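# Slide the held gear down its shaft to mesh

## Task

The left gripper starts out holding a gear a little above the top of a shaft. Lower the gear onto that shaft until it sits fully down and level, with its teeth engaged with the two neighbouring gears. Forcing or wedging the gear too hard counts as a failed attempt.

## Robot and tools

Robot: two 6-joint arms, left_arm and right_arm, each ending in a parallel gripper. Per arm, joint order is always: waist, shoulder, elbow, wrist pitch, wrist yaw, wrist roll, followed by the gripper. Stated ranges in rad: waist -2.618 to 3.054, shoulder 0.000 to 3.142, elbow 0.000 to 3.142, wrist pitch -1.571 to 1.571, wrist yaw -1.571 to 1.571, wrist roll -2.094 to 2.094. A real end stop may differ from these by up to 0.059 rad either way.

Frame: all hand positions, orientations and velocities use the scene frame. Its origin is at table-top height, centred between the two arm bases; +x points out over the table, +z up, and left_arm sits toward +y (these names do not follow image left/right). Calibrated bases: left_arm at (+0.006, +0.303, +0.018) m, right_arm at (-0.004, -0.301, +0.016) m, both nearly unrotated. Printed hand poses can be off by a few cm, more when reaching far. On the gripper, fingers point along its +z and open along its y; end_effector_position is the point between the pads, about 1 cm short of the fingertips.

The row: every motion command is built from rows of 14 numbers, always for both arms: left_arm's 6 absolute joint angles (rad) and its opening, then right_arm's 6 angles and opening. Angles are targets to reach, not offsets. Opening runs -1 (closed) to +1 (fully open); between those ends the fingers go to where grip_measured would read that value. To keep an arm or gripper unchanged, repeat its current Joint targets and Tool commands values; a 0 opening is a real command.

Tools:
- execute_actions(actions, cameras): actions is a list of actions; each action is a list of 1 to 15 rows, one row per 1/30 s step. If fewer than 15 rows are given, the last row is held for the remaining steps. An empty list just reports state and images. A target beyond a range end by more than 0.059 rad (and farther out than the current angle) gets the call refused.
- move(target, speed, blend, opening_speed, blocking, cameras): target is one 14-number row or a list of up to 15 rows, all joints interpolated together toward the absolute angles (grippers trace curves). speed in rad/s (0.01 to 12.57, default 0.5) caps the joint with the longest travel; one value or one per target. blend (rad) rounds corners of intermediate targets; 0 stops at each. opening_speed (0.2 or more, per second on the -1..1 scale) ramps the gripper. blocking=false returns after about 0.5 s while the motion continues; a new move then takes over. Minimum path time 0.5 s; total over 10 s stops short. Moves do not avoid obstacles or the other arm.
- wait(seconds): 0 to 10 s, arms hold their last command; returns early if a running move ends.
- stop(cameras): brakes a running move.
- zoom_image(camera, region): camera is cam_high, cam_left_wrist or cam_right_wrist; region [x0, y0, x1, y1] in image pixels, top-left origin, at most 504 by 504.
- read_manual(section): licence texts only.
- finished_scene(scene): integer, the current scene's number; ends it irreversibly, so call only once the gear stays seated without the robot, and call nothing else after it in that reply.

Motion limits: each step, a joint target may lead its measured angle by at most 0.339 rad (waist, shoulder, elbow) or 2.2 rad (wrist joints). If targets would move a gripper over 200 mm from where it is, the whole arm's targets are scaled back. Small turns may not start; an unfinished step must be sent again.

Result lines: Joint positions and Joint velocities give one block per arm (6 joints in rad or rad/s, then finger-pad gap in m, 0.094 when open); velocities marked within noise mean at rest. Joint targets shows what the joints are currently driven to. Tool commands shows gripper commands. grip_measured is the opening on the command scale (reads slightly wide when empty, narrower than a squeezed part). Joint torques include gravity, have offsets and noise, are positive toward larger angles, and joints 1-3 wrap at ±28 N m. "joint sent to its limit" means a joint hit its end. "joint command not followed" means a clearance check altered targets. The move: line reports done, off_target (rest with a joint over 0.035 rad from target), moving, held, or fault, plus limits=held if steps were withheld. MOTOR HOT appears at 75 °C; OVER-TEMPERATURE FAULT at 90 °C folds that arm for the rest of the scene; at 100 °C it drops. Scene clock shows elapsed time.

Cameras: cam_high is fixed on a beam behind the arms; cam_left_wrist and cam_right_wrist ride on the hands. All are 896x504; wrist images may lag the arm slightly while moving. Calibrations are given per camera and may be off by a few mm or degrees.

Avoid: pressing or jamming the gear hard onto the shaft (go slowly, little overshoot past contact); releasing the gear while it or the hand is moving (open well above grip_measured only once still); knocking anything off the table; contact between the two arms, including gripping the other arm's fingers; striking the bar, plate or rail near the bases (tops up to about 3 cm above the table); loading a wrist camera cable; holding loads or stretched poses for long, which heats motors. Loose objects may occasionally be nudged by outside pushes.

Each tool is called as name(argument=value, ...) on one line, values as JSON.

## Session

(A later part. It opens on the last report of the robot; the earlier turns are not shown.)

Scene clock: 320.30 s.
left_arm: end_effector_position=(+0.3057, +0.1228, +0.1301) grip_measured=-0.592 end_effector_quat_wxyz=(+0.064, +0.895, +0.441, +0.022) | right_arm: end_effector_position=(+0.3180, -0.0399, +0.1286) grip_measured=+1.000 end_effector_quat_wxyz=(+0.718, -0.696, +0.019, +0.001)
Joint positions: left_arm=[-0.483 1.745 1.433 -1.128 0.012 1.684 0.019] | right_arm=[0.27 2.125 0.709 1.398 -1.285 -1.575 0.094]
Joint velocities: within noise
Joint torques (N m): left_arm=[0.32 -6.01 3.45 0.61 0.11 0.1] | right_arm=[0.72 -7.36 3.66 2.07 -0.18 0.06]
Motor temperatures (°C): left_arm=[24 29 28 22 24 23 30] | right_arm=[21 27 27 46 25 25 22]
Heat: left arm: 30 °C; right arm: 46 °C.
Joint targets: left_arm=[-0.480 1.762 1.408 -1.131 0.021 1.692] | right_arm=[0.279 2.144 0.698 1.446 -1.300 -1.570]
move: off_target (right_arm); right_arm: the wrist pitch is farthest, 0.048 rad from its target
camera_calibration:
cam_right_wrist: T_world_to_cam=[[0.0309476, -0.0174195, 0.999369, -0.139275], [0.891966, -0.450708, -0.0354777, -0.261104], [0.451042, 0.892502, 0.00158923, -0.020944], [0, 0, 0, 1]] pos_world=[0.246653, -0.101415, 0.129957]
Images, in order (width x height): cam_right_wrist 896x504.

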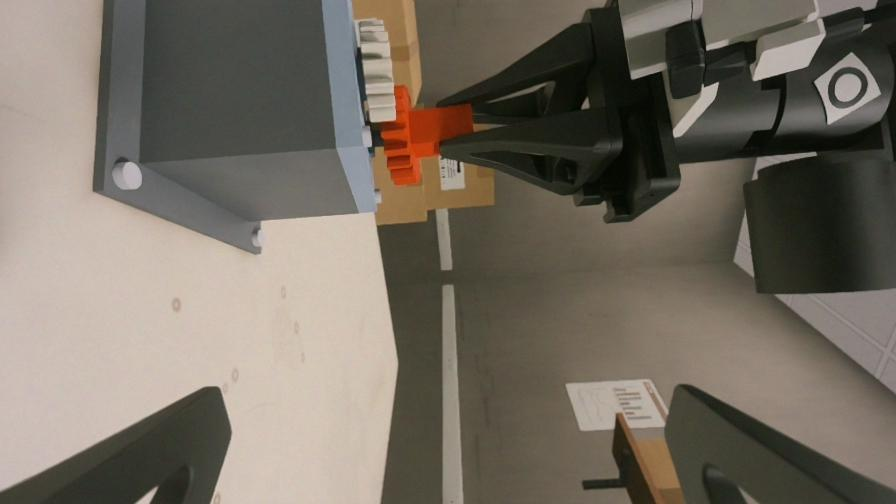

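move(target=[[-0.480,1.762,1.408,-1.131,0.021,1.715,-1,0.279,2.144,0.698,1.446,-1.30,-1.57,1]], speed=0.04, cameras=[])

move(target=[[-0.480,1.762,1.408,-1.131,0.021,1.665,-1,0.279,2.144,0.698,1.446,-1.30,-1.57,1]], speed=0.04, cameras=["cam_left_wrist","cam_right_wrist"])

zoom_image(camera="cam_left_wrist", region=[430, 200, 630, 400])

Scene clock: 331.33 s.
left_arm: end_effector_position=(+0.3057, +0.1228, +0.1301) grip_measured=-0.592 end_effector_quat_wxyz=(+0.064, +0.899, +0.432, +0.023) | right_arm: end_effector_position=(+0.3180, -0.0399, +0.1286) grip_measured=+1.000 end_effector_quat_wxyz=(+0.718, -0.696, +0.019, +0.001)
Joint positions: left_arm=[-0.483 1.745 1.433 -1.128 0.012 1.703 0.019] | right_arm=[0.27 2.125 0.709 1.398 -1.285 -1.575 0.094]
Joint velocities: within noise
Joint torques (N m): left_arm=[0.32 -6.01 3.47 0.6 0.11 0.13] | right_arm=[0.72 -7.36 3.67 2.07 -0.18 0.06]
Motor temperatures (°C): left_arm=[24 29 28 23 24 23 30] | right_arm=[21 27 27 46 25 25 22]
Heat: left arm: 30 °C; right arm: 46 °C.
Joint targets: left_arm=[-0.480 1.762 1.408 -1.131 0.021 1.715] | right_arm=[0.279 2.144 0.698 1.446 -1.300 -1.570]
move: off_target (right_arm); right_arm: the wrist pitch is farthest, 0.048 rad from its target
No camera images: "cameras" was empty.

Scene clock: 332.93 s.
left_arm: end_effector_position=(+0.3057, +0.1228, +0.1301) grip_measured=-0.592 end_effector_quat_wxyz=(+0.064, +0.893, +0.444, +0.022) | right_arm: end_effector_position=(+0.3180, -0.0399, +0.1286) grip_measured=+1.000 end_effector_quat_wxyz=(+0.718, -0.696, +0.019, +0.001)
Joint positions: left_arm=[-0.483 1.745 1.433 -1.128 0.012 1.677 0.019] | right_arm=[0.27 2.125 0.709 1.398 -1.285 -1.575 0.094]
Joint velocities: within noise
Joint torques (N m): left_arm=[0.31 -6.01 3.47 0.61 0.11 -0.14] | right_arm=[0.72 -7.36 3.66 2.07 -0.19 0.06]
Motor temperatures (°C): left_arm=[24 29 28 23 24 23 30] | right_arm=[21 27 27 46 25 25 22]
Heat: left arm: 30 °C; right arm: 46 °C.
Joint targets: left_arm=[-0.480 1.762 1.408 -1.131 0.021 1.665] | right_arm=[0.279 2.144 0.698 1.446 -1.300 -1.570]
move: off_target (right_arm); right_arm: the wrist pitch is farthest, 0.048 rad from its target
camera_calibration:
cam_left_wrist: T_world_to_cam=[[-0.801172, 0.583608, -0.132383, 0.188983], [0.496234, 0.771531, 0.398111, -0.260276], [0.334479, 0.253262, -0.907734, 0.0747353], [0, 0, 0, 1]] pos_world=[0.255568, 0.0715907, 0.196477]
cam_right_wrist: T_world_to_cam=[[0.0309476, -0.0174195, 0.999369, -0.139275], [0.891966, -0.450708, -0.0354777, -0.261104], [0.451042, 0.892502, 0.00158923, -0.020944], [0, 0, 0, 1]] pos_world=[0.246653, -0.101415, 0.129957]
Images, in order (width x height): cam_left_wrist 896x504, cam_right_wrist 896x504.

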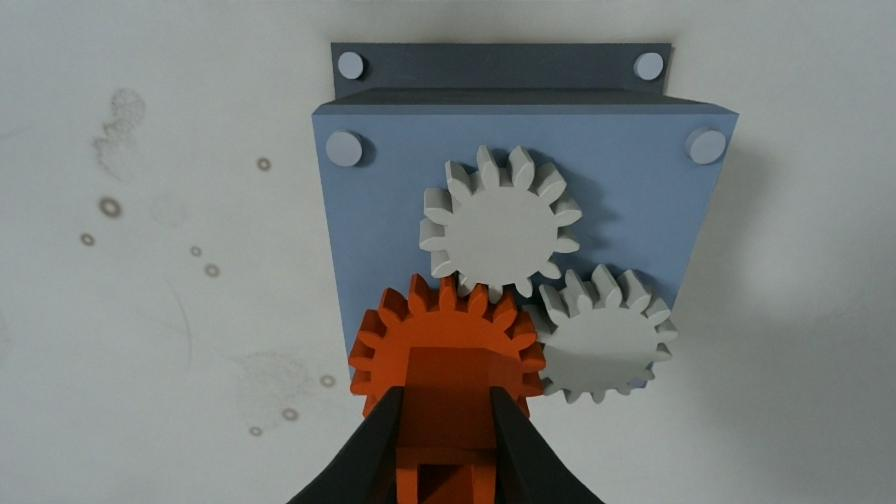

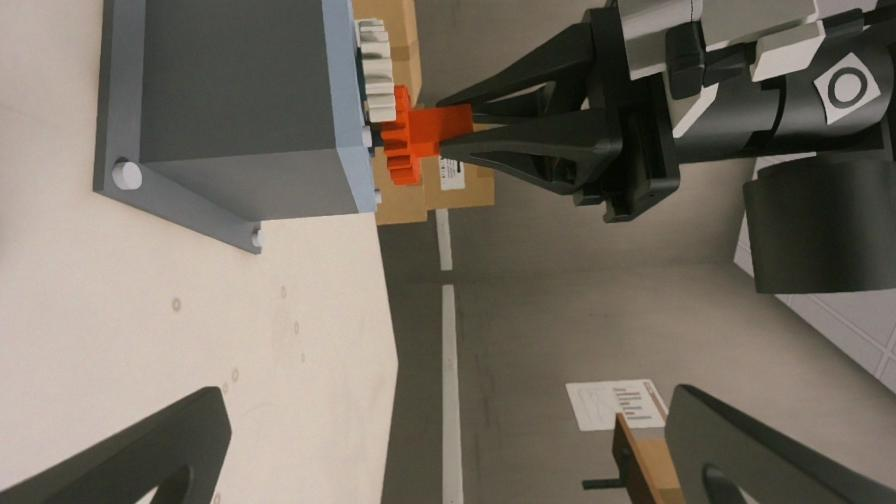

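Scaled by 2.520.

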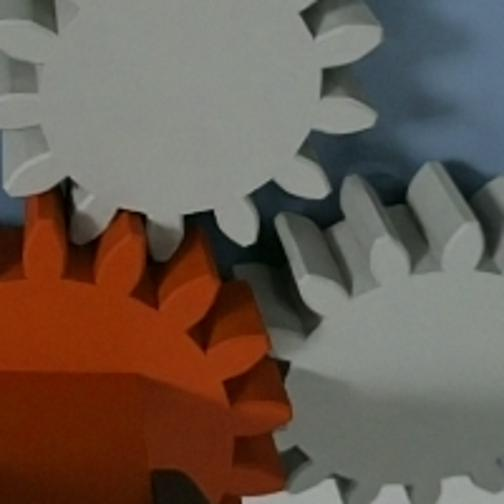

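move(target=[-0.480,1.762,1.420,-1.142,0.021,1.685,-1,0.279,2.144,0.698,1.446,-1.30,1.57,1], speed=1.2, cameras=["cam_right_wrist"])

zoom_image(camera="cam_right_wrist", region=[400, 120, 580, 320])

Scene clock: 345.73 s.
left_arm: end_effector_position=(+0.3057, +0.1228, +0.1301) grip_measured=-0.592 end_effector_quat_wxyz=(+0.064, +0.894, +0.444, +0.022) | right_arm: end_effector_position=(+0.3161, -0.0398, +0.1294) grip_measured=+1.000 end_effector_quat_wxyz=(-0.005, +0.015, +0.696, +0.718)
Joint positions: left_arm=[-0.483 1.745 1.433 -1.128 0.012 1.678 0.019] | right_arm=[0.27 2.125 0.709 1.403 -1.296 1.571 0.094]
Joint velocities: within noise
Joint torques (N m): left_arm=[0.32 -6.02 4.3 0.5 0.11 0.09] | right_arm=[0.72 -7.34 3.66 1.99 -0.08 -0.03]
Motor temperatures (°C): left_arm=[24 29 28 23 24 23 30] | right_arm=[21 27 27 46 25 25 22]
Heat: left arm: 30 °C; right arm: 46 °C.
Joint targets: left_arm=[-0.480 1.762 1.420 -1.142 0.021 1.685] | right_arm=[0.279 2.144 0.698 1.446 -1.300 1.570]
move: off_target (right_arm); right_arm: the wrist pitch is farthest, 0.043 rad from its target
camera_calibration:
cam_right_wrist: T_world_to_cam=[[-0.0301318, 0.0452071, -0.998523, 0.140285], [-0.909597, -0.415403, 0.0086414, 0.30584], [-0.414399, 0.908514, 0.053637, 0.247374], [0, 0, 0, 1]] pos_world=[0.38493, -0.104038, 0.124167]
Images, in order (width x height): cam_right_wrist 896x504.

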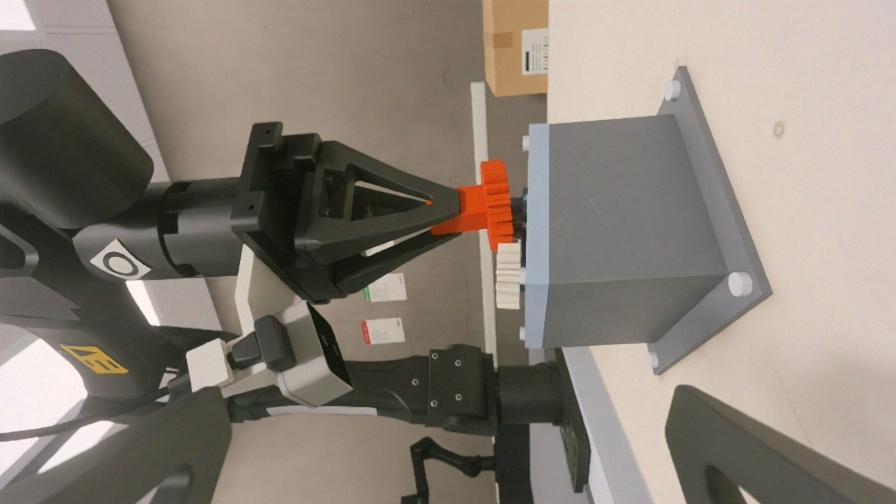

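Scaled by 2.520.

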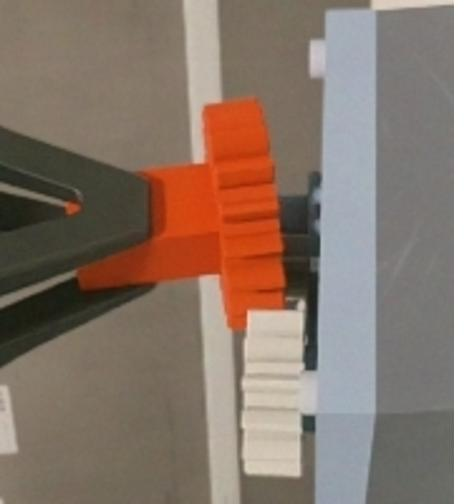

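move(target=[[-0.472,1.762,1.518,-1.229,0.021,1.685,-1,0.279,2.144,0.698,1.446,-1.30,1.57,1],[-0.383,1.762,1.524,-1.235,0.166,1.776,-1,0.279,2.144,0.698,1.446,-1.30,1.57,1]], speed=[0.06,0.12])

zoom_image(camera="cam_right_wrist", region=[400, 120, 580, 320])

zoom_image(camera="cam_left_wrist", region=[360, 120, 660, 400])

Scene clock: 385.80 s.
left_arm: end_effector_position=(+0.3127, +0.1315, +0.1443) grip_measured=-0.592 end_effector_quat_wxyz=(+0.094, +0.891, +0.443, -0.029) | right_arm: end_effector_position=(+0.3161, -0.0398, +0.1294) grip_measured=+1.000 end_effector_quat_wxyz=(-0.005, +0.016, +0.696, +0.718)
Joint positions: left_arm=[-0.386 1.761 1.504 -1.199 0.142 1.767 0.019] | right_arm=[0.27 2.125 0.709 1.403 -1.296 1.572 0.094]
Joint velocities: within noise
Joint torques (N m): left_arm=[0.28 -7.57 6.68 0.25 0.37 0.1] | right_arm=[0.72 -7.36 3.66 1.99 -0.08 -0.01]
Motor temperatures (°C): left_arm=[24 29 28 23 24 23 30] | right_arm=[21 28 26 46 25 25 22]
Heat: left arm: 30 °C; right arm: 46 °C.
Joint targets: left_arm=[-0.383 1.762 1.524 -1.235 0.166 1.776] | right_arm=[0.279 2.144 0.698 1.446 -1.300 1.570]
move: off_target (left_arm, right_arm); left_arm: the wrist pitch is farthest, 0.036 rad from its target; right_arm: the wrist pitch is farthest, 0.043 rad from its target
camera_calibration:
cam_left_wrist: T_world_to_cam=[[-0.804905, 0.576778, -0.139482, 0.194445], [0.524544, 0.801471, 0.287225, -0.272872], [0.277456, 0.158025, -0.947653, 0.119163], [0, 0, 0, 1]] pos_world=[0.266581, 0.0877168, 0.218422]
cam_right_wrist: T_world_to_cam=[[-0.030895, 0.0451838, -0.998501, 0.140575], [-0.909575, -0.415434, 0.00934446, 0.305741], [-0.414389, 0.9085, 0.0539329, 0.247332], [0, 0, 0, 1]] pos_world=[0.38493, -0.104038, 0.124168]

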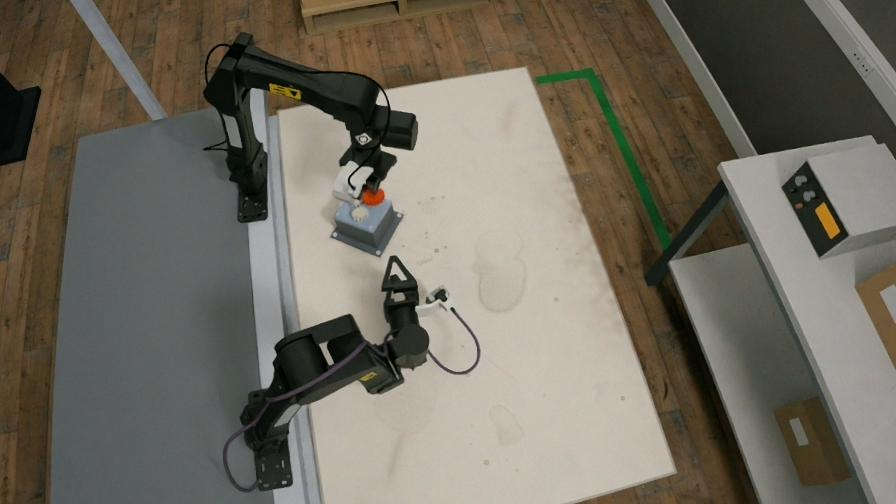

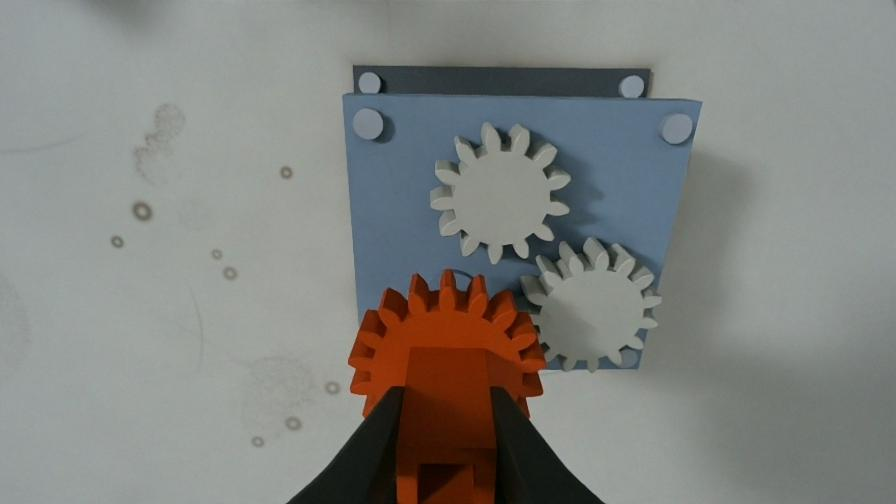

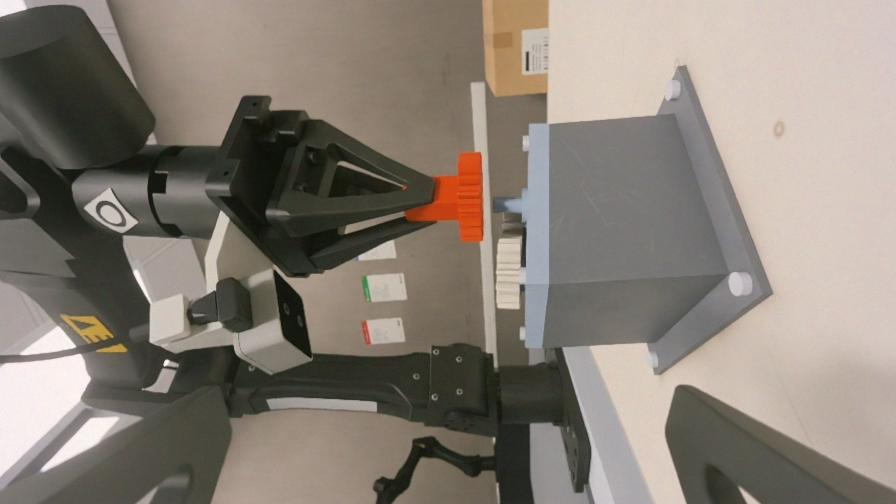

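Scaled by 2.520.

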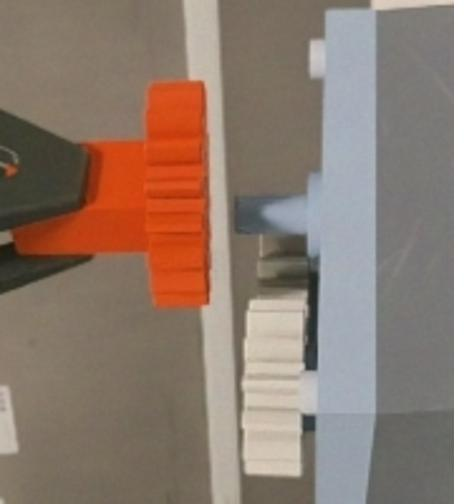

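Scaled by 1.680.

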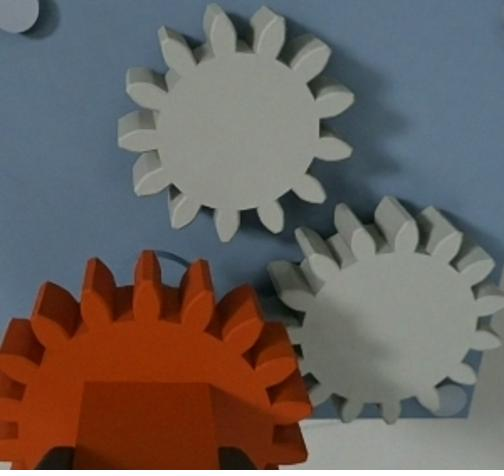

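move(target=[[-0.394,1.686,1.412,-1.148,0.178,1.776,-1,0.279,2.144,0.698,1.446,-1.30,1.57,1]], speed=0.12, cameras=["cam_left_wrist","cam_right_wrist"])

zoom_image(camera="cam_right_wrist", region=[420, 130, 560, 290])

zoom_image(camera="cam_left_wrist", region=[400, 120, 660, 400])

Scene clock: 418.73 s.
left_arm: end_effector_position=(+0.3077, +0.1314, +0.1405) grip_measured=-0.592 end_effector_quat_wxyz=(+0.112, +0.891, +0.440, -0.022) | right_arm: end_effector_position=(+0.3161, -0.0398, +0.1294) grip_measured=+1.000 end_effector_quat_wxyz=(-0.006, +0.016, +0.696, +0.718)
Joint positions: left_arm=[-0.386 1.711 1.425 -1.133 0.155 1.768 0.019] | right_arm=[0.27 2.125 0.709 1.403 -1.296 1.573 0.094]
Joint velocities: within noise
Joint torques (N m): left_arm=[-0.59 -9.57 4.34 0.51 0.39 0.09] | right_arm=[0.7 -7.35 3.66 2 -0.08 -0.02]
Motor temperatures (°C): left_arm=[24 30 28 22 24 23 30] | right_arm=[21 28 26 46 25 25 22]
Heat: left arm: 30 °C; right arm: 46 °C.
Joint targets: left_arm=[-0.394 1.686 1.412 -1.148 0.178 1.776] | right_arm=[0.279 2.144 0.698 1.446 -1.300 1.570]
move: off_target (right_arm); right_arm: the wrist pitch is farthest, 0.043 rad from its target
camera_calibration:
cam_left_wrist: T_world_to_cam=[[-0.799624, 0.573954, -0.176575, 0.193918], [0.51813, 0.808076, 0.280274, -0.266984], [0.303551, 0.132625, -0.94354, 0.111741], [0, 0, 0, 1]] pos_world=[0.259475, 0.0896236, 0.214502]
cam_right_wrist: T_world_to_cam=[[-0.031254, 0.0452376, -0.998487, 0.140618], [-0.909566, -0.415448, 0.00964827, 0.305699], [-0.414383, 0.908491, 0.0541309, 0.24731], [0, 0, 0, 1]] pos_world=[0.38493, -0.104038, 0.124069]
Images, in order (width x height): cam_left_wrist 896x504, cam_right_wrist 896x504.

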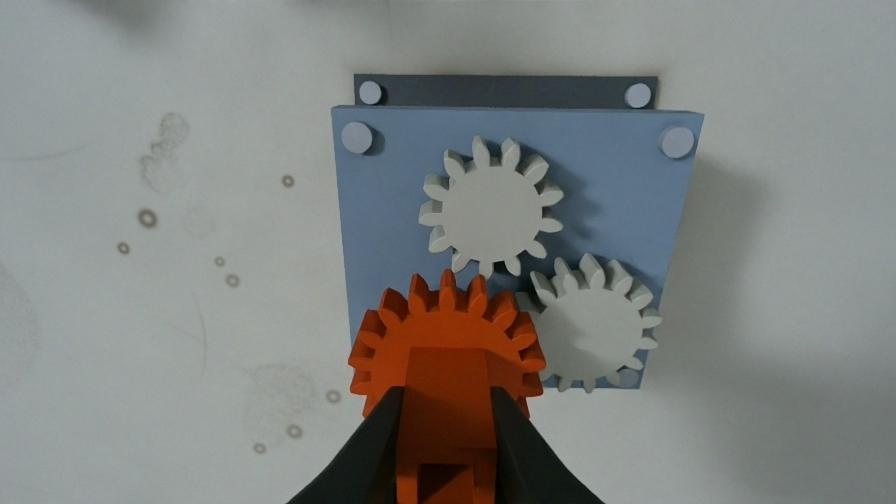

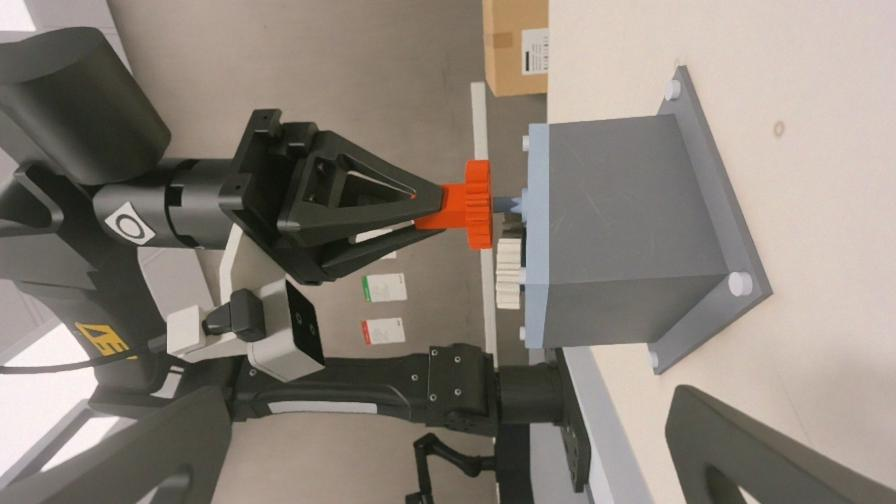

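Scaled by 3.150.

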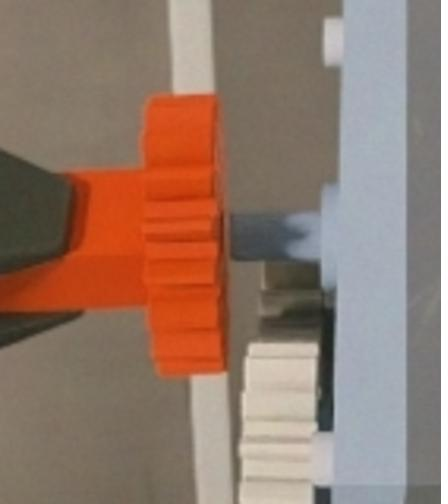

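Scaled by 1.800.

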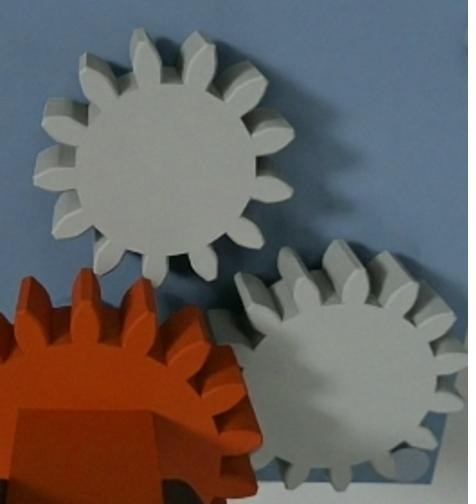

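move(target=[[-0.366,1.768,1.487,-1.199,0.203,1.792,-1,0.279,2.144,0.698,1.446,-1.30,1.57,1]], speed=0.1, cameras=["cam_right_wrist","cam_left_wrist"])

zoom_image(camera="cam_right_wrist", region=[420, 130, 560, 290])

Scene clock: 471.10 s.
left_arm: end_effector_position=(+0.3123, +0.1308, +0.1390) grip_measured=-0.592 end_effector_quat_wxyz=(+0.110, +0.890, +0.441, -0.038) | right_arm: end_effector_position=(+0.3161, -0.0398, +0.1294) grip_measured=+1.000 end_effector_quat_wxyz=(-0.006, +0.016, +0.696, +0.718)
Joint positions: left_arm=[-0.369 1.751 1.467 -1.162 0.179 1.784 0.019] | right_arm=[0.27 2.125 0.709 1.403 -1.296 1.573 0.094]
Joint velocities: within noise
Joint torques (N m): left_arm=[0.34 -6.17 6.69 0.25 0.41 0.1] | right_arm=[0.72 -7.35 3.66 1.99 -0.08 -0.02]
Motor temperatures (°C): left_arm=[24 30 28 23 24 23 30] | right_arm=[21 28 26 47 25 25 22]
Heat: left arm: 30 °C; right arm: 47 °C.
Joint targets: left_arm=[-0.366 1.768 1.487 -1.199 0.203 1.792] | right_arm=[0.279 2.144 0.698 1.446 -1.300 1.570]
move: off_target (left_arm, right_arm); left_arm: the wrist pitch is farthest, 0.037 rad from its target; right_arm: the wrist pitch is farthest, 0.043 rad from its target
camera_calibration:
cam_left_wrist: T_world_to_cam=[[-0.803297, 0.574433, -0.157292, 0.196109], [0.528608, 0.809327, 0.256052, -0.268491], [0.274385, 0.12254, -0.95378, 0.120919], [0, 0, 0, 1]] pos_world=[0.266282, 0.0898276, 0.214924]
cam_right_wrist: T_world_to_cam=[[-0.031254, 0.0452376, -0.998487, 0.140618], [-0.909566, -0.415448, 0.00964827, 0.305699], [-0.414383, 0.908491, 0.0541309, 0.24731], [0, 0, 0, 1]] pos_world=[0.38493, -0.104038, 0.124069]
Images, in order (width x height): cam_left_wrist 896x504, cam_right_wrist 896x504.

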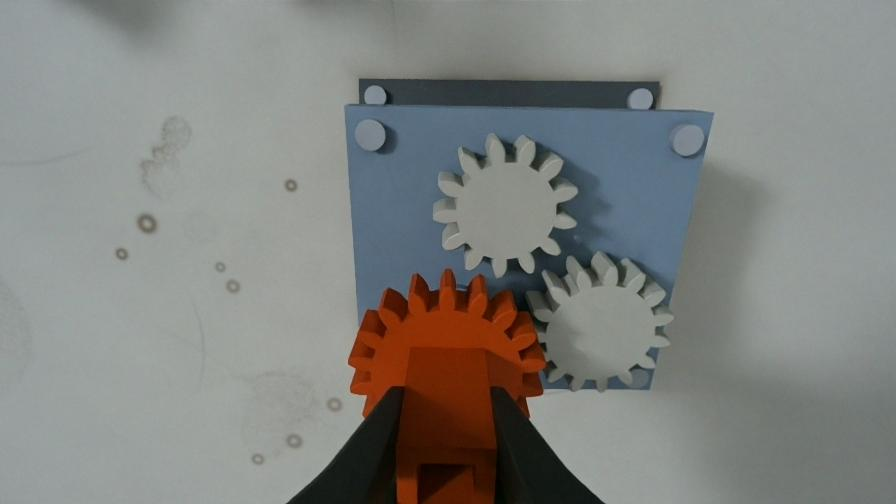

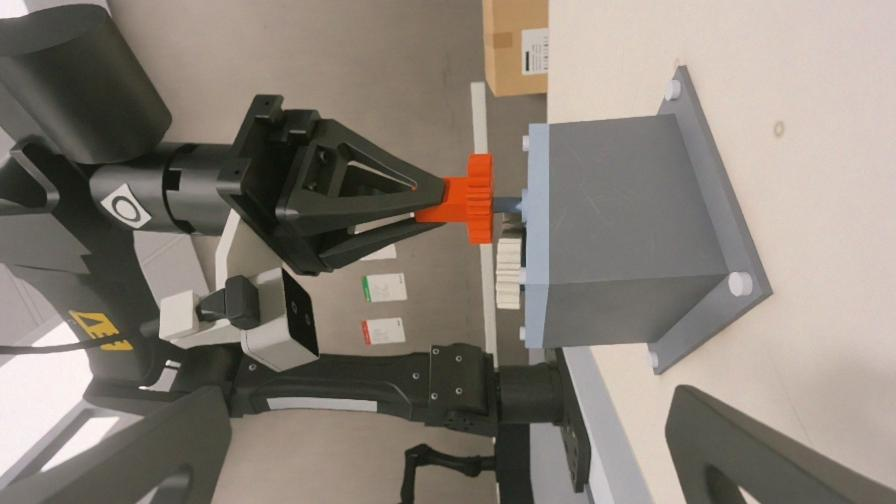

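Scaled by 3.150.

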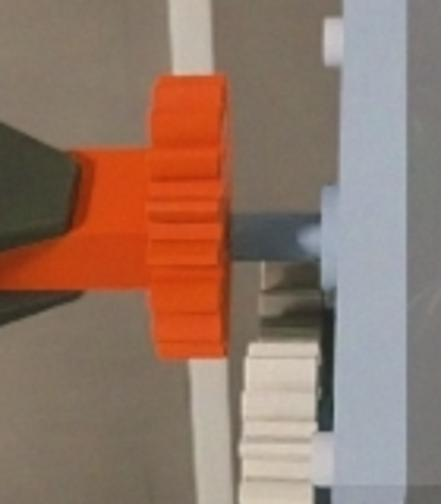

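move(target=[[-0.382,1.717,1.438,-1.171,0.203,1.792,-1,0.279,2.144,0.698,1.446,-1.30,1.57,1]], speed=0.08, cameras=["cam_right_wrist","cam_left_wrist"])

zoom_image(camera="cam_right_wrist", region=[420, 130, 560, 290])

zoom_image(camera="cam_left_wrist", region=[400, 120, 680, 400])

Scene clock: 487.90 s.
left_arm: end_effector_position=(+0.3086, +0.1301, +0.1379) grip_measured=-0.592 end_effector_quat_wxyz=(+0.109, +0.891, +0.438, -0.039) | right_arm: end_effector_position=(+0.3161, -0.0398, +0.1294) grip_measured=+1.000 end_effector_quat_wxyz=(-0.006, +0.016, +0.696, +0.718)
Joint positions: left_arm=[-0.375 1.741 1.451 -1.156 0.18 1.784 0.019] | right_arm=[0.27 2.125 0.709 1.403 -1.296 1.573 0.094]
Joint velocities: within noise
Joint torques (N m): left_arm=[-0.47 -9.77 4.31 0.46 0.4 0.09] | right_arm=[0.72 -7.35 3.66 1.99 -0.07 -0.02]
Motor temperatures (°C): left_arm=[24 29 29 22 24 23 30] | right_arm=[21 28 26 47 25 25 22]
Heat: left arm: 30 °C; right arm: 47 °C.
Joint targets: left_arm=[-0.382 1.717 1.438 -1.171 0.203 1.792] | right_arm=[0.279 2.144 0.698 1.446 -1.300 1.570]
move: off_target (right_arm); right_arm: the wrist pitch is farthest, 0.043 rad from its target
camera_calibration:
cam_left_wrist: T_world_to_cam=[[-0.799859, 0.579334, -0.156836, 0.191535], [0.533831, 0.806141, 0.255268, -0.266826], [0.274317, 0.120455, -0.954065, 0.121242], [0, 0, 0, 1]] pos_world=[0.262382, 0.0895321, 0.213825]
cam_right_wrist: T_world_to_cam=[[-0.031254, 0.0452376, -0.998487, 0.140618], [-0.909566, -0.415448, 0.00964827, 0.305699], [-0.414383, 0.908491, 0.0541309, 0.24731], [0, 0, 0, 1]] pos_world=[0.38493, -0.104038, 0.124069]
Images, in order (width x height): cam_left_wrist 896x504, cam_right_wrist 896x504.

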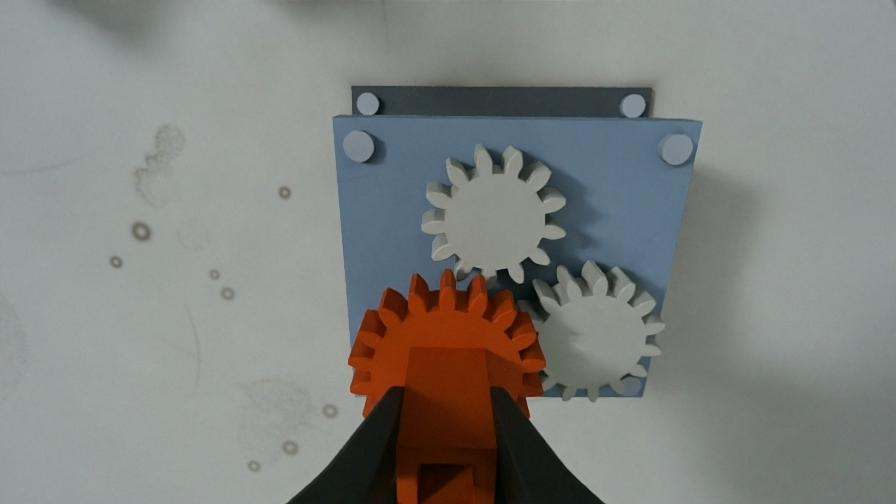

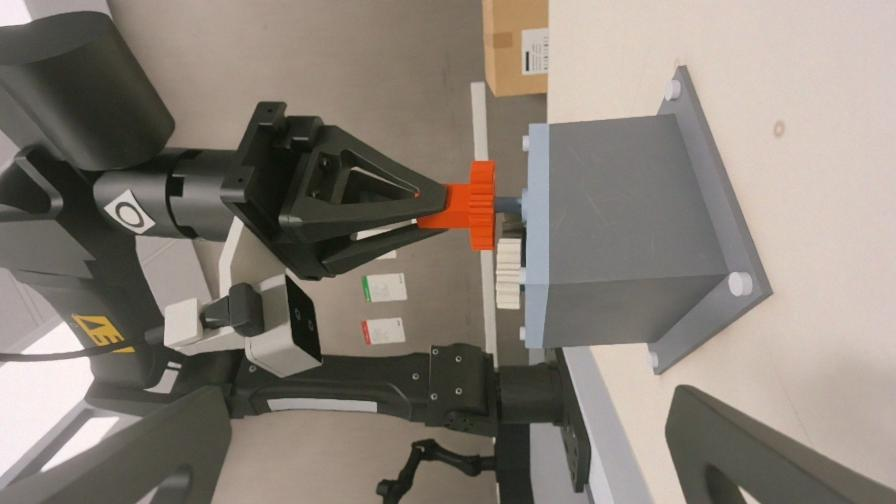

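Scaled by 3.150.

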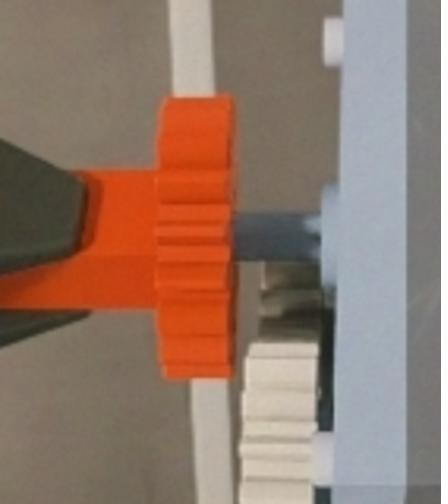

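Scaled by 1.800.

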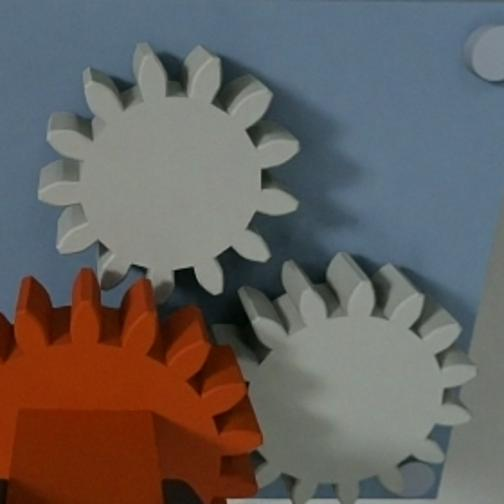

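zoom_image(camera="cam_left_wrist", region=[490, 260, 600, 410])

Scaled by 3.360.

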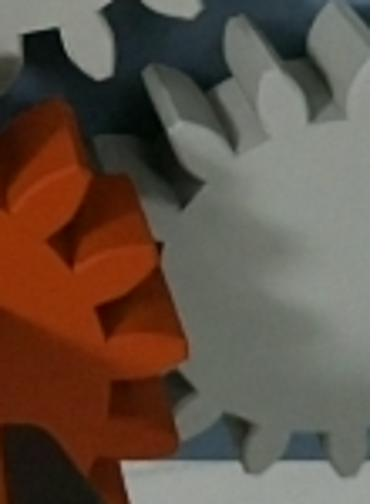

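move(target=[[-0.365,1.718,1.438,-1.171,0.203,1.792,-1,0.279,2.144,0.698,1.446,-1.30,1.57,1],[-0.365,1.718,1.419,-1.152,0.203,1.792,-1,0.279,2.144,0.698,1.446,-1.30,1.57,1]], speed=0.05, cameras=["cam_right_wrist","cam_left_wrist"])

zoom_image(camera="cam_right_wrist", region=[420, 130, 560, 290])

zoom_image(camera="cam_left_wrist", region=[430, 220, 630, 420])

Scene clock: 512.37 s.
left_arm: end_effector_position=(+0.3092, +0.1308, +0.1335) grip_measured=-0.592 end_effector_quat_wxyz=(+0.112, +0.890, +0.440, -0.041) | right_arm: end_effector_position=(+0.3161, -0.0398, +0.1294) grip_measured=+1.000 end_effector_quat_wxyz=(-0.006, +0.016, +0.696, +0.718)
Joint positions: left_arm=[-0.369 1.741 1.432 -1.136 0.186 1.784 0.019] | right_arm=[0.27 2.125 0.709 1.403 -1.296 1.573 0.094]
Joint velocities: within noise
Joint torques (N m): left_arm=[0.38 -9.68 4.27 0.46 0.32 0.09] | right_arm=[0.7 -7.35 3.64 1.99 -0.08 -0.02]
Motor temperatures (°C): left_arm=[24 32 28 22 24 23 30] | right_arm=[21 28 26 47 25 25 22]
Heat: left arm: 32 °C; right arm: 47 °C.
Joint targets: left_arm=[-0.365 1.718 1.419 -1.152 0.203 1.792] | right_arm=[0.279 2.144 0.698 1.446 -1.300 1.570]
move: off_target (right_arm); right_arm: the wrist pitch is farthest, 0.043 rad from its target
camera_calibration:
cam_left_wrist: T_world_to_cam=[[-0.803107, 0.574103, -0.159452, 0.193049], [0.529929, 0.810561, 0.24933, -0.265164], [0.272387, 0.11574, -0.955201, 0.118122], [0, 0, 0, 1]] pos_world=[0.263382, 0.0904298, 0.209726]
cam_right_wrist: T_world_to_cam=[[-0.031254, 0.0452376, -0.998487, 0.140618], [-0.909566, -0.415448, 0.00964827, 0.305699], [-0.414383, 0.908491, 0.0541309, 0.24731], [0, 0, 0, 1]] pos_world=[0.38493, -0.104038, 0.124069]
Images, in order (width x height): cam_left_wrist 896x504, cam_right_wrist 896x504.

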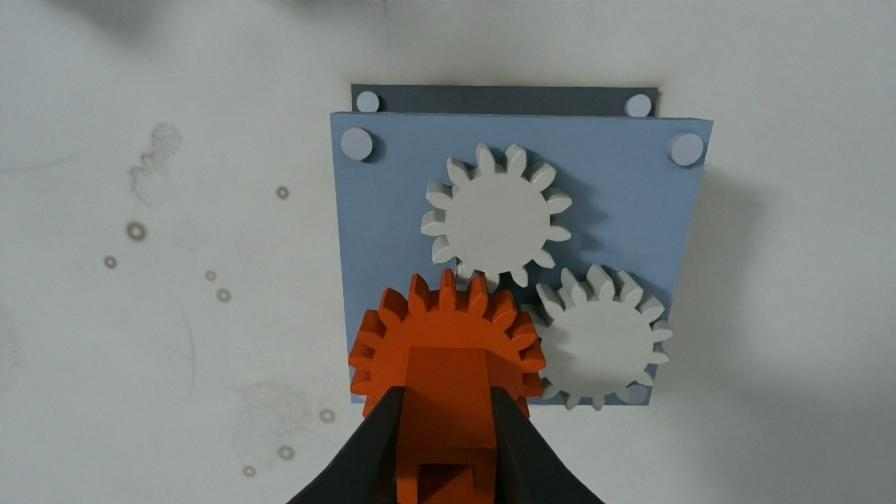

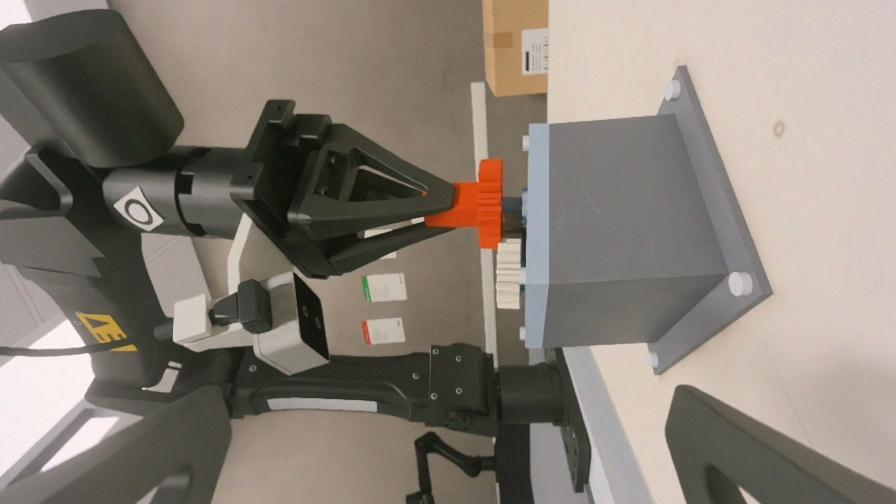

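Scaled by 3.150.

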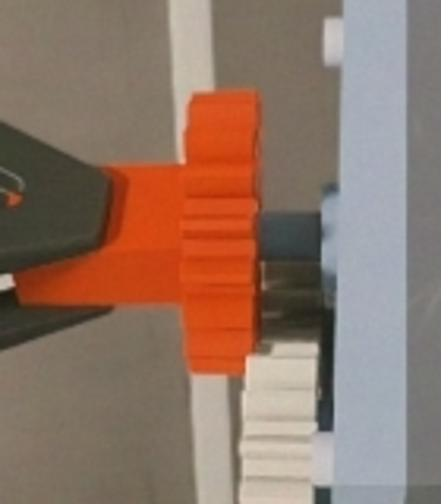

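Scaled by 2.520.

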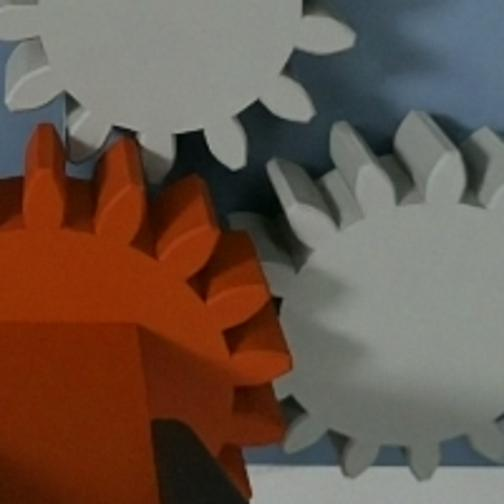

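move(target=[[-0.365,1.719,1.400,-1.132,0.203,1.792,-1,0.279,2.144,0.698,1.446,-1.30,1.57,1]], speed=0.04, cameras=["cam_right_wrist"])

zoom_image(camera="cam_right_wrist", region=[420, 130, 560, 290])

Scene clock: 518.03 s.
left_arm: end_effector_position=(+0.3091, +0.1303, +0.1289) grip_measured=-0.592 end_effector_quat_wxyz=(+0.114, +0.890, +0.440, -0.041) | right_arm: end_effector_position=(+0.3161, -0.0398, +0.1294) grip_measured=+1.000 end_effector_quat_wxyz=(-0.006, +0.016, +0.696, +0.718)
Joint positions: left_arm=[-0.369 1.741 1.413 -1.115 0.189 1.784 0.019] | right_arm=[0.27 2.125 0.709 1.403 -1.296 1.573 0.094]
Joint velocities: within noise
Joint torques (N m): left_arm=[0.38 -9.58 4.26 0.47 0.3 0.09] | right_arm=[0.7 -7.36 3.66 1.99 -0.08 -0.02]
Motor temperatures (°C): left_arm=[24 32 28 22 24 23 30] | right_arm=[21 28 26 47 25 25 22]
Heat: left arm: 32 °C; right arm: 47 °C.
Joint targets: left_arm=[-0.365 1.719 1.400 -1.132 0.203 1.792] | right_arm=[0.279 2.144 0.698 1.446 -1.300 1.570]
move: off_target (right_arm); right_arm: the wrist pitch is farthest, 0.043 rad from its target
camera_calibration:
cam_right_wrist: T_world_to_cam=[[-0.031254, 0.0452376, -0.998487, 0.140618], [-0.909566, -0.415448, 0.00964827, 0.305699], [-0.414383, 0.908491, 0.0541309, 0.24731], [0, 0, 0, 1]] pos_world=[0.38493, -0.104038, 0.124069]
Images, in order (width x height): cam_right_wrist 896x504.

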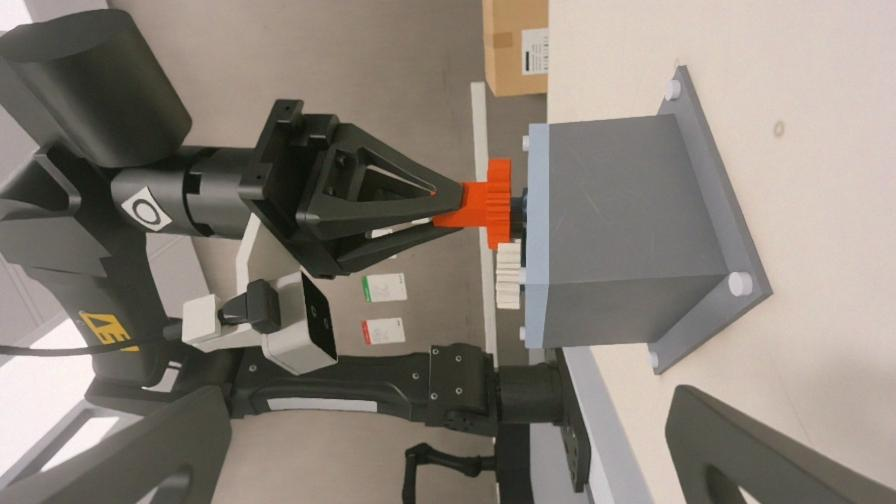

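Scaled by 3.150.

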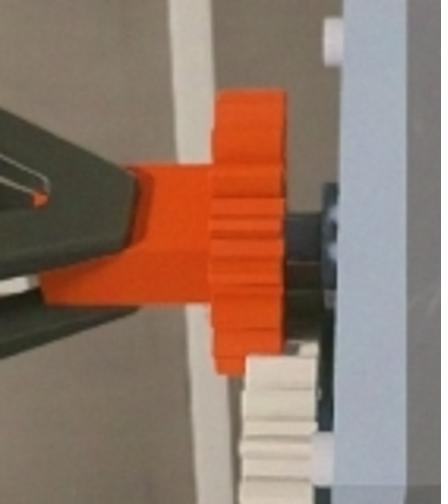

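move(target=[[-0.383,1.721,1.385,-1.117,0.203,1.792,-1,0.279,2.144,0.698,1.446,-1.30,1.57,1],[-0.386,1.723,1.371,-1.102,0.203,1.792,-1,0.279,2.144,0.698,1.446,-1.30,1.57,1]], speed=0.04, cameras=["cam_right_wrist"])

zoom_image(camera="cam_right_wrist", region=[420, 130, 560, 290])

Scene clock: 533.47 s.
left_arm: end_effector_position=(+0.3085, +0.1282, +0.1228) grip_measured=-0.592 end_effector_quat_wxyz=(+0.115, +0.891, +0.437, -0.040) | right_arm: end_effector_position=(+0.3161, -0.0398, +0.1294) grip_measured=+1.000 end_effector_quat_wxyz=(-0.006, +0.016, +0.696, +0.718)
Joint positions: left_arm=[-0.375 1.741 1.388 -1.085 0.188 1.785 0.019] | right_arm=[0.27 2.125 0.709 1.403 -1.296 1.573 0.094]
Joint velocities: within noise
Joint torques (N m): left_arm=[-0.79 -9.2 4.01 0.47 0.3 0.09] | right_arm=[0.72 -7.34 3.67 1.99 -0.08 -0.02]
Motor temperatures (°C): left_arm=[24 33 28 22 24 23 30] | right_arm=[21 28 26 47 25 25 22]
Heat: left arm: 33 °C; right arm: 47 °C.
Joint targets: left_arm=[-0.386 1.723 1.371 -1.102 0.203 1.792] | right_arm=[0.279 2.144 0.698 1.446 -1.300 1.570]
move: off_target (right_arm); right_arm: the wrist pitch is farthest, 0.043 rad from its target
camera_calibration:
cam_right_wrist: T_world_to_cam=[[-0.031254, 0.0452376, -0.998487, 0.140618], [-0.909566, -0.415448, 0.00964827, 0.305699], [-0.414383, 0.908491, 0.0541309, 0.24731], [0, 0, 0, 1]] pos_world=[0.38493, -0.104038, 0.124069]
Images, in order (width x height): cam_right_wrist 896x504.

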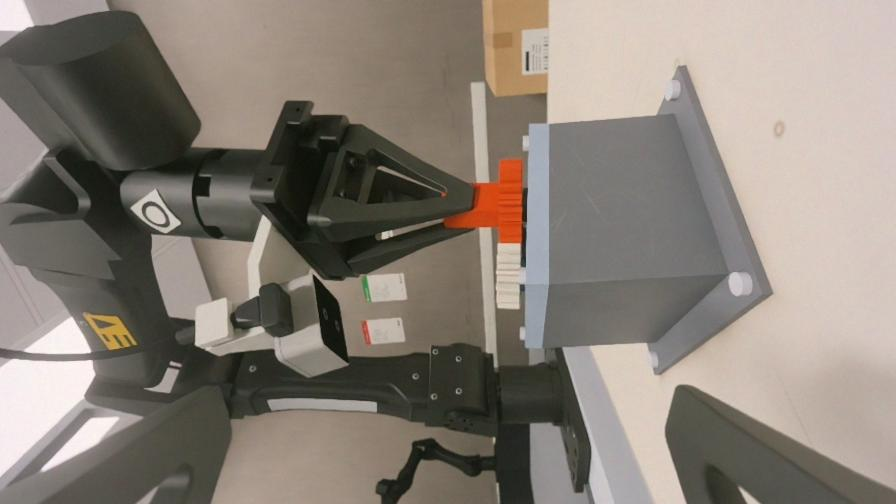

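Scaled by 3.150.

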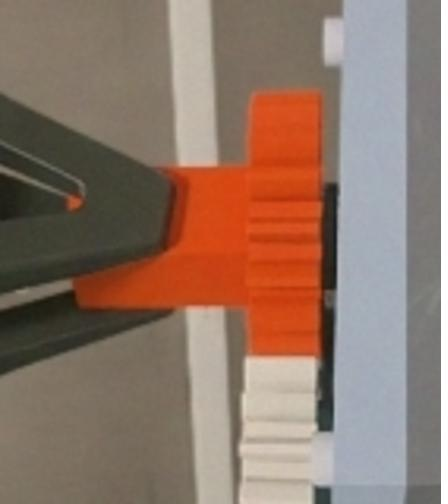

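move(target=[[-0.386,1.724,1.363,-1.095,0.203,1.792,-1,0.279,2.144,0.698,1.446,-1.30,1.57,1]], speed=0.03, cameras=["cam_right_wrist","cam_left_wrist"])

zoom_image(camera="cam_right_wrist", region=[470, 140, 560, 260])

Scene clock: 540.27 s.
left_arm: end_effector_position=(+0.3082, +0.1283, +0.1225) grip_measured=-0.592 end_effector_quat_wxyz=(+0.116, +0.891, +0.437, -0.039) | right_arm: end_effector_position=(+0.3161, -0.0398, +0.1294) grip_measured=+1.000 end_effector_quat_wxyz=(-0.006, +0.016, +0.696, +0.718)
Joint positions: left_arm=[-0.375 1.738 1.383 -1.08 0.188 1.785 0.019] | right_arm=[0.27 2.125 0.709 1.403 -1.296 1.573 0.094]
Joint velocities: within noise
Joint torques (N m): left_arm=[-0.8 -8.73 3.79 0.5 0.31 0.09] | right_arm=[0.7 -7.35 3.66 1.99 -0.07 -0.02]
Motor temperatures (°C): left_arm=[24 33 28 22 24 23 30] | right_arm=[21 28 26 47 25 25 22]
Heat: left arm: 33 °C; right arm: 47 °C.
Joint targets: left_arm=[-0.386 1.724 1.363 -1.095 0.203 1.792] | right_arm=[0.279 2.144 0.698 1.446 -1.300 1.570]
move: off_target (right_arm); right_arm: the wrist pitch is farthest, 0.043 rad from its target
camera_calibration:
cam_left_wrist: T_world_to_cam=[[-0.798036, 0.578361, -0.169224, 0.191019], [0.533181, 0.80854, 0.248961, -0.260531], [0.280814, 0.108453, -0.953615, 0.106367], [0, 0, 0, 1]] pos_world=[0.261481, 0.0886357, 0.19862]
cam_right_wrist: T_world_to_cam=[[-0.031254, 0.0452376, -0.998487, 0.140618], [-0.909566, -0.415448, 0.00964827, 0.305699], [-0.414383, 0.908491, 0.0541309, 0.24731], [0, 0, 0, 1]] pos_world=[0.38493, -0.104038, 0.124069]
Images, in order (width x height): cam_left_wrist 896x504, cam_right_wrist 896x504.

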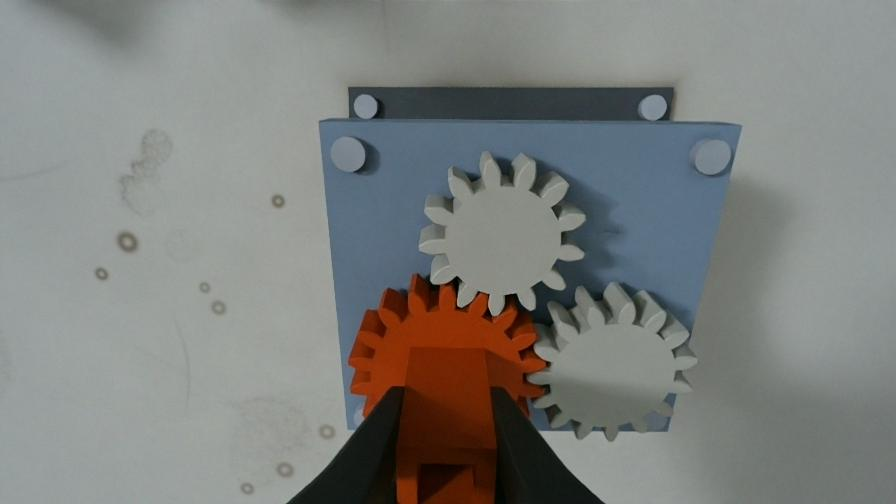

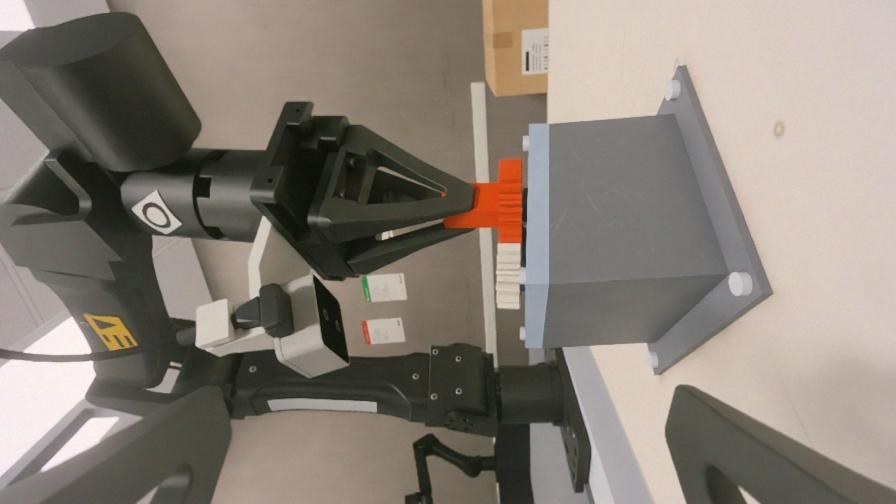

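Scaled by 4.200.

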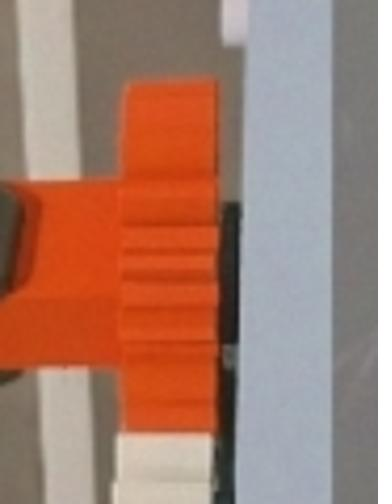

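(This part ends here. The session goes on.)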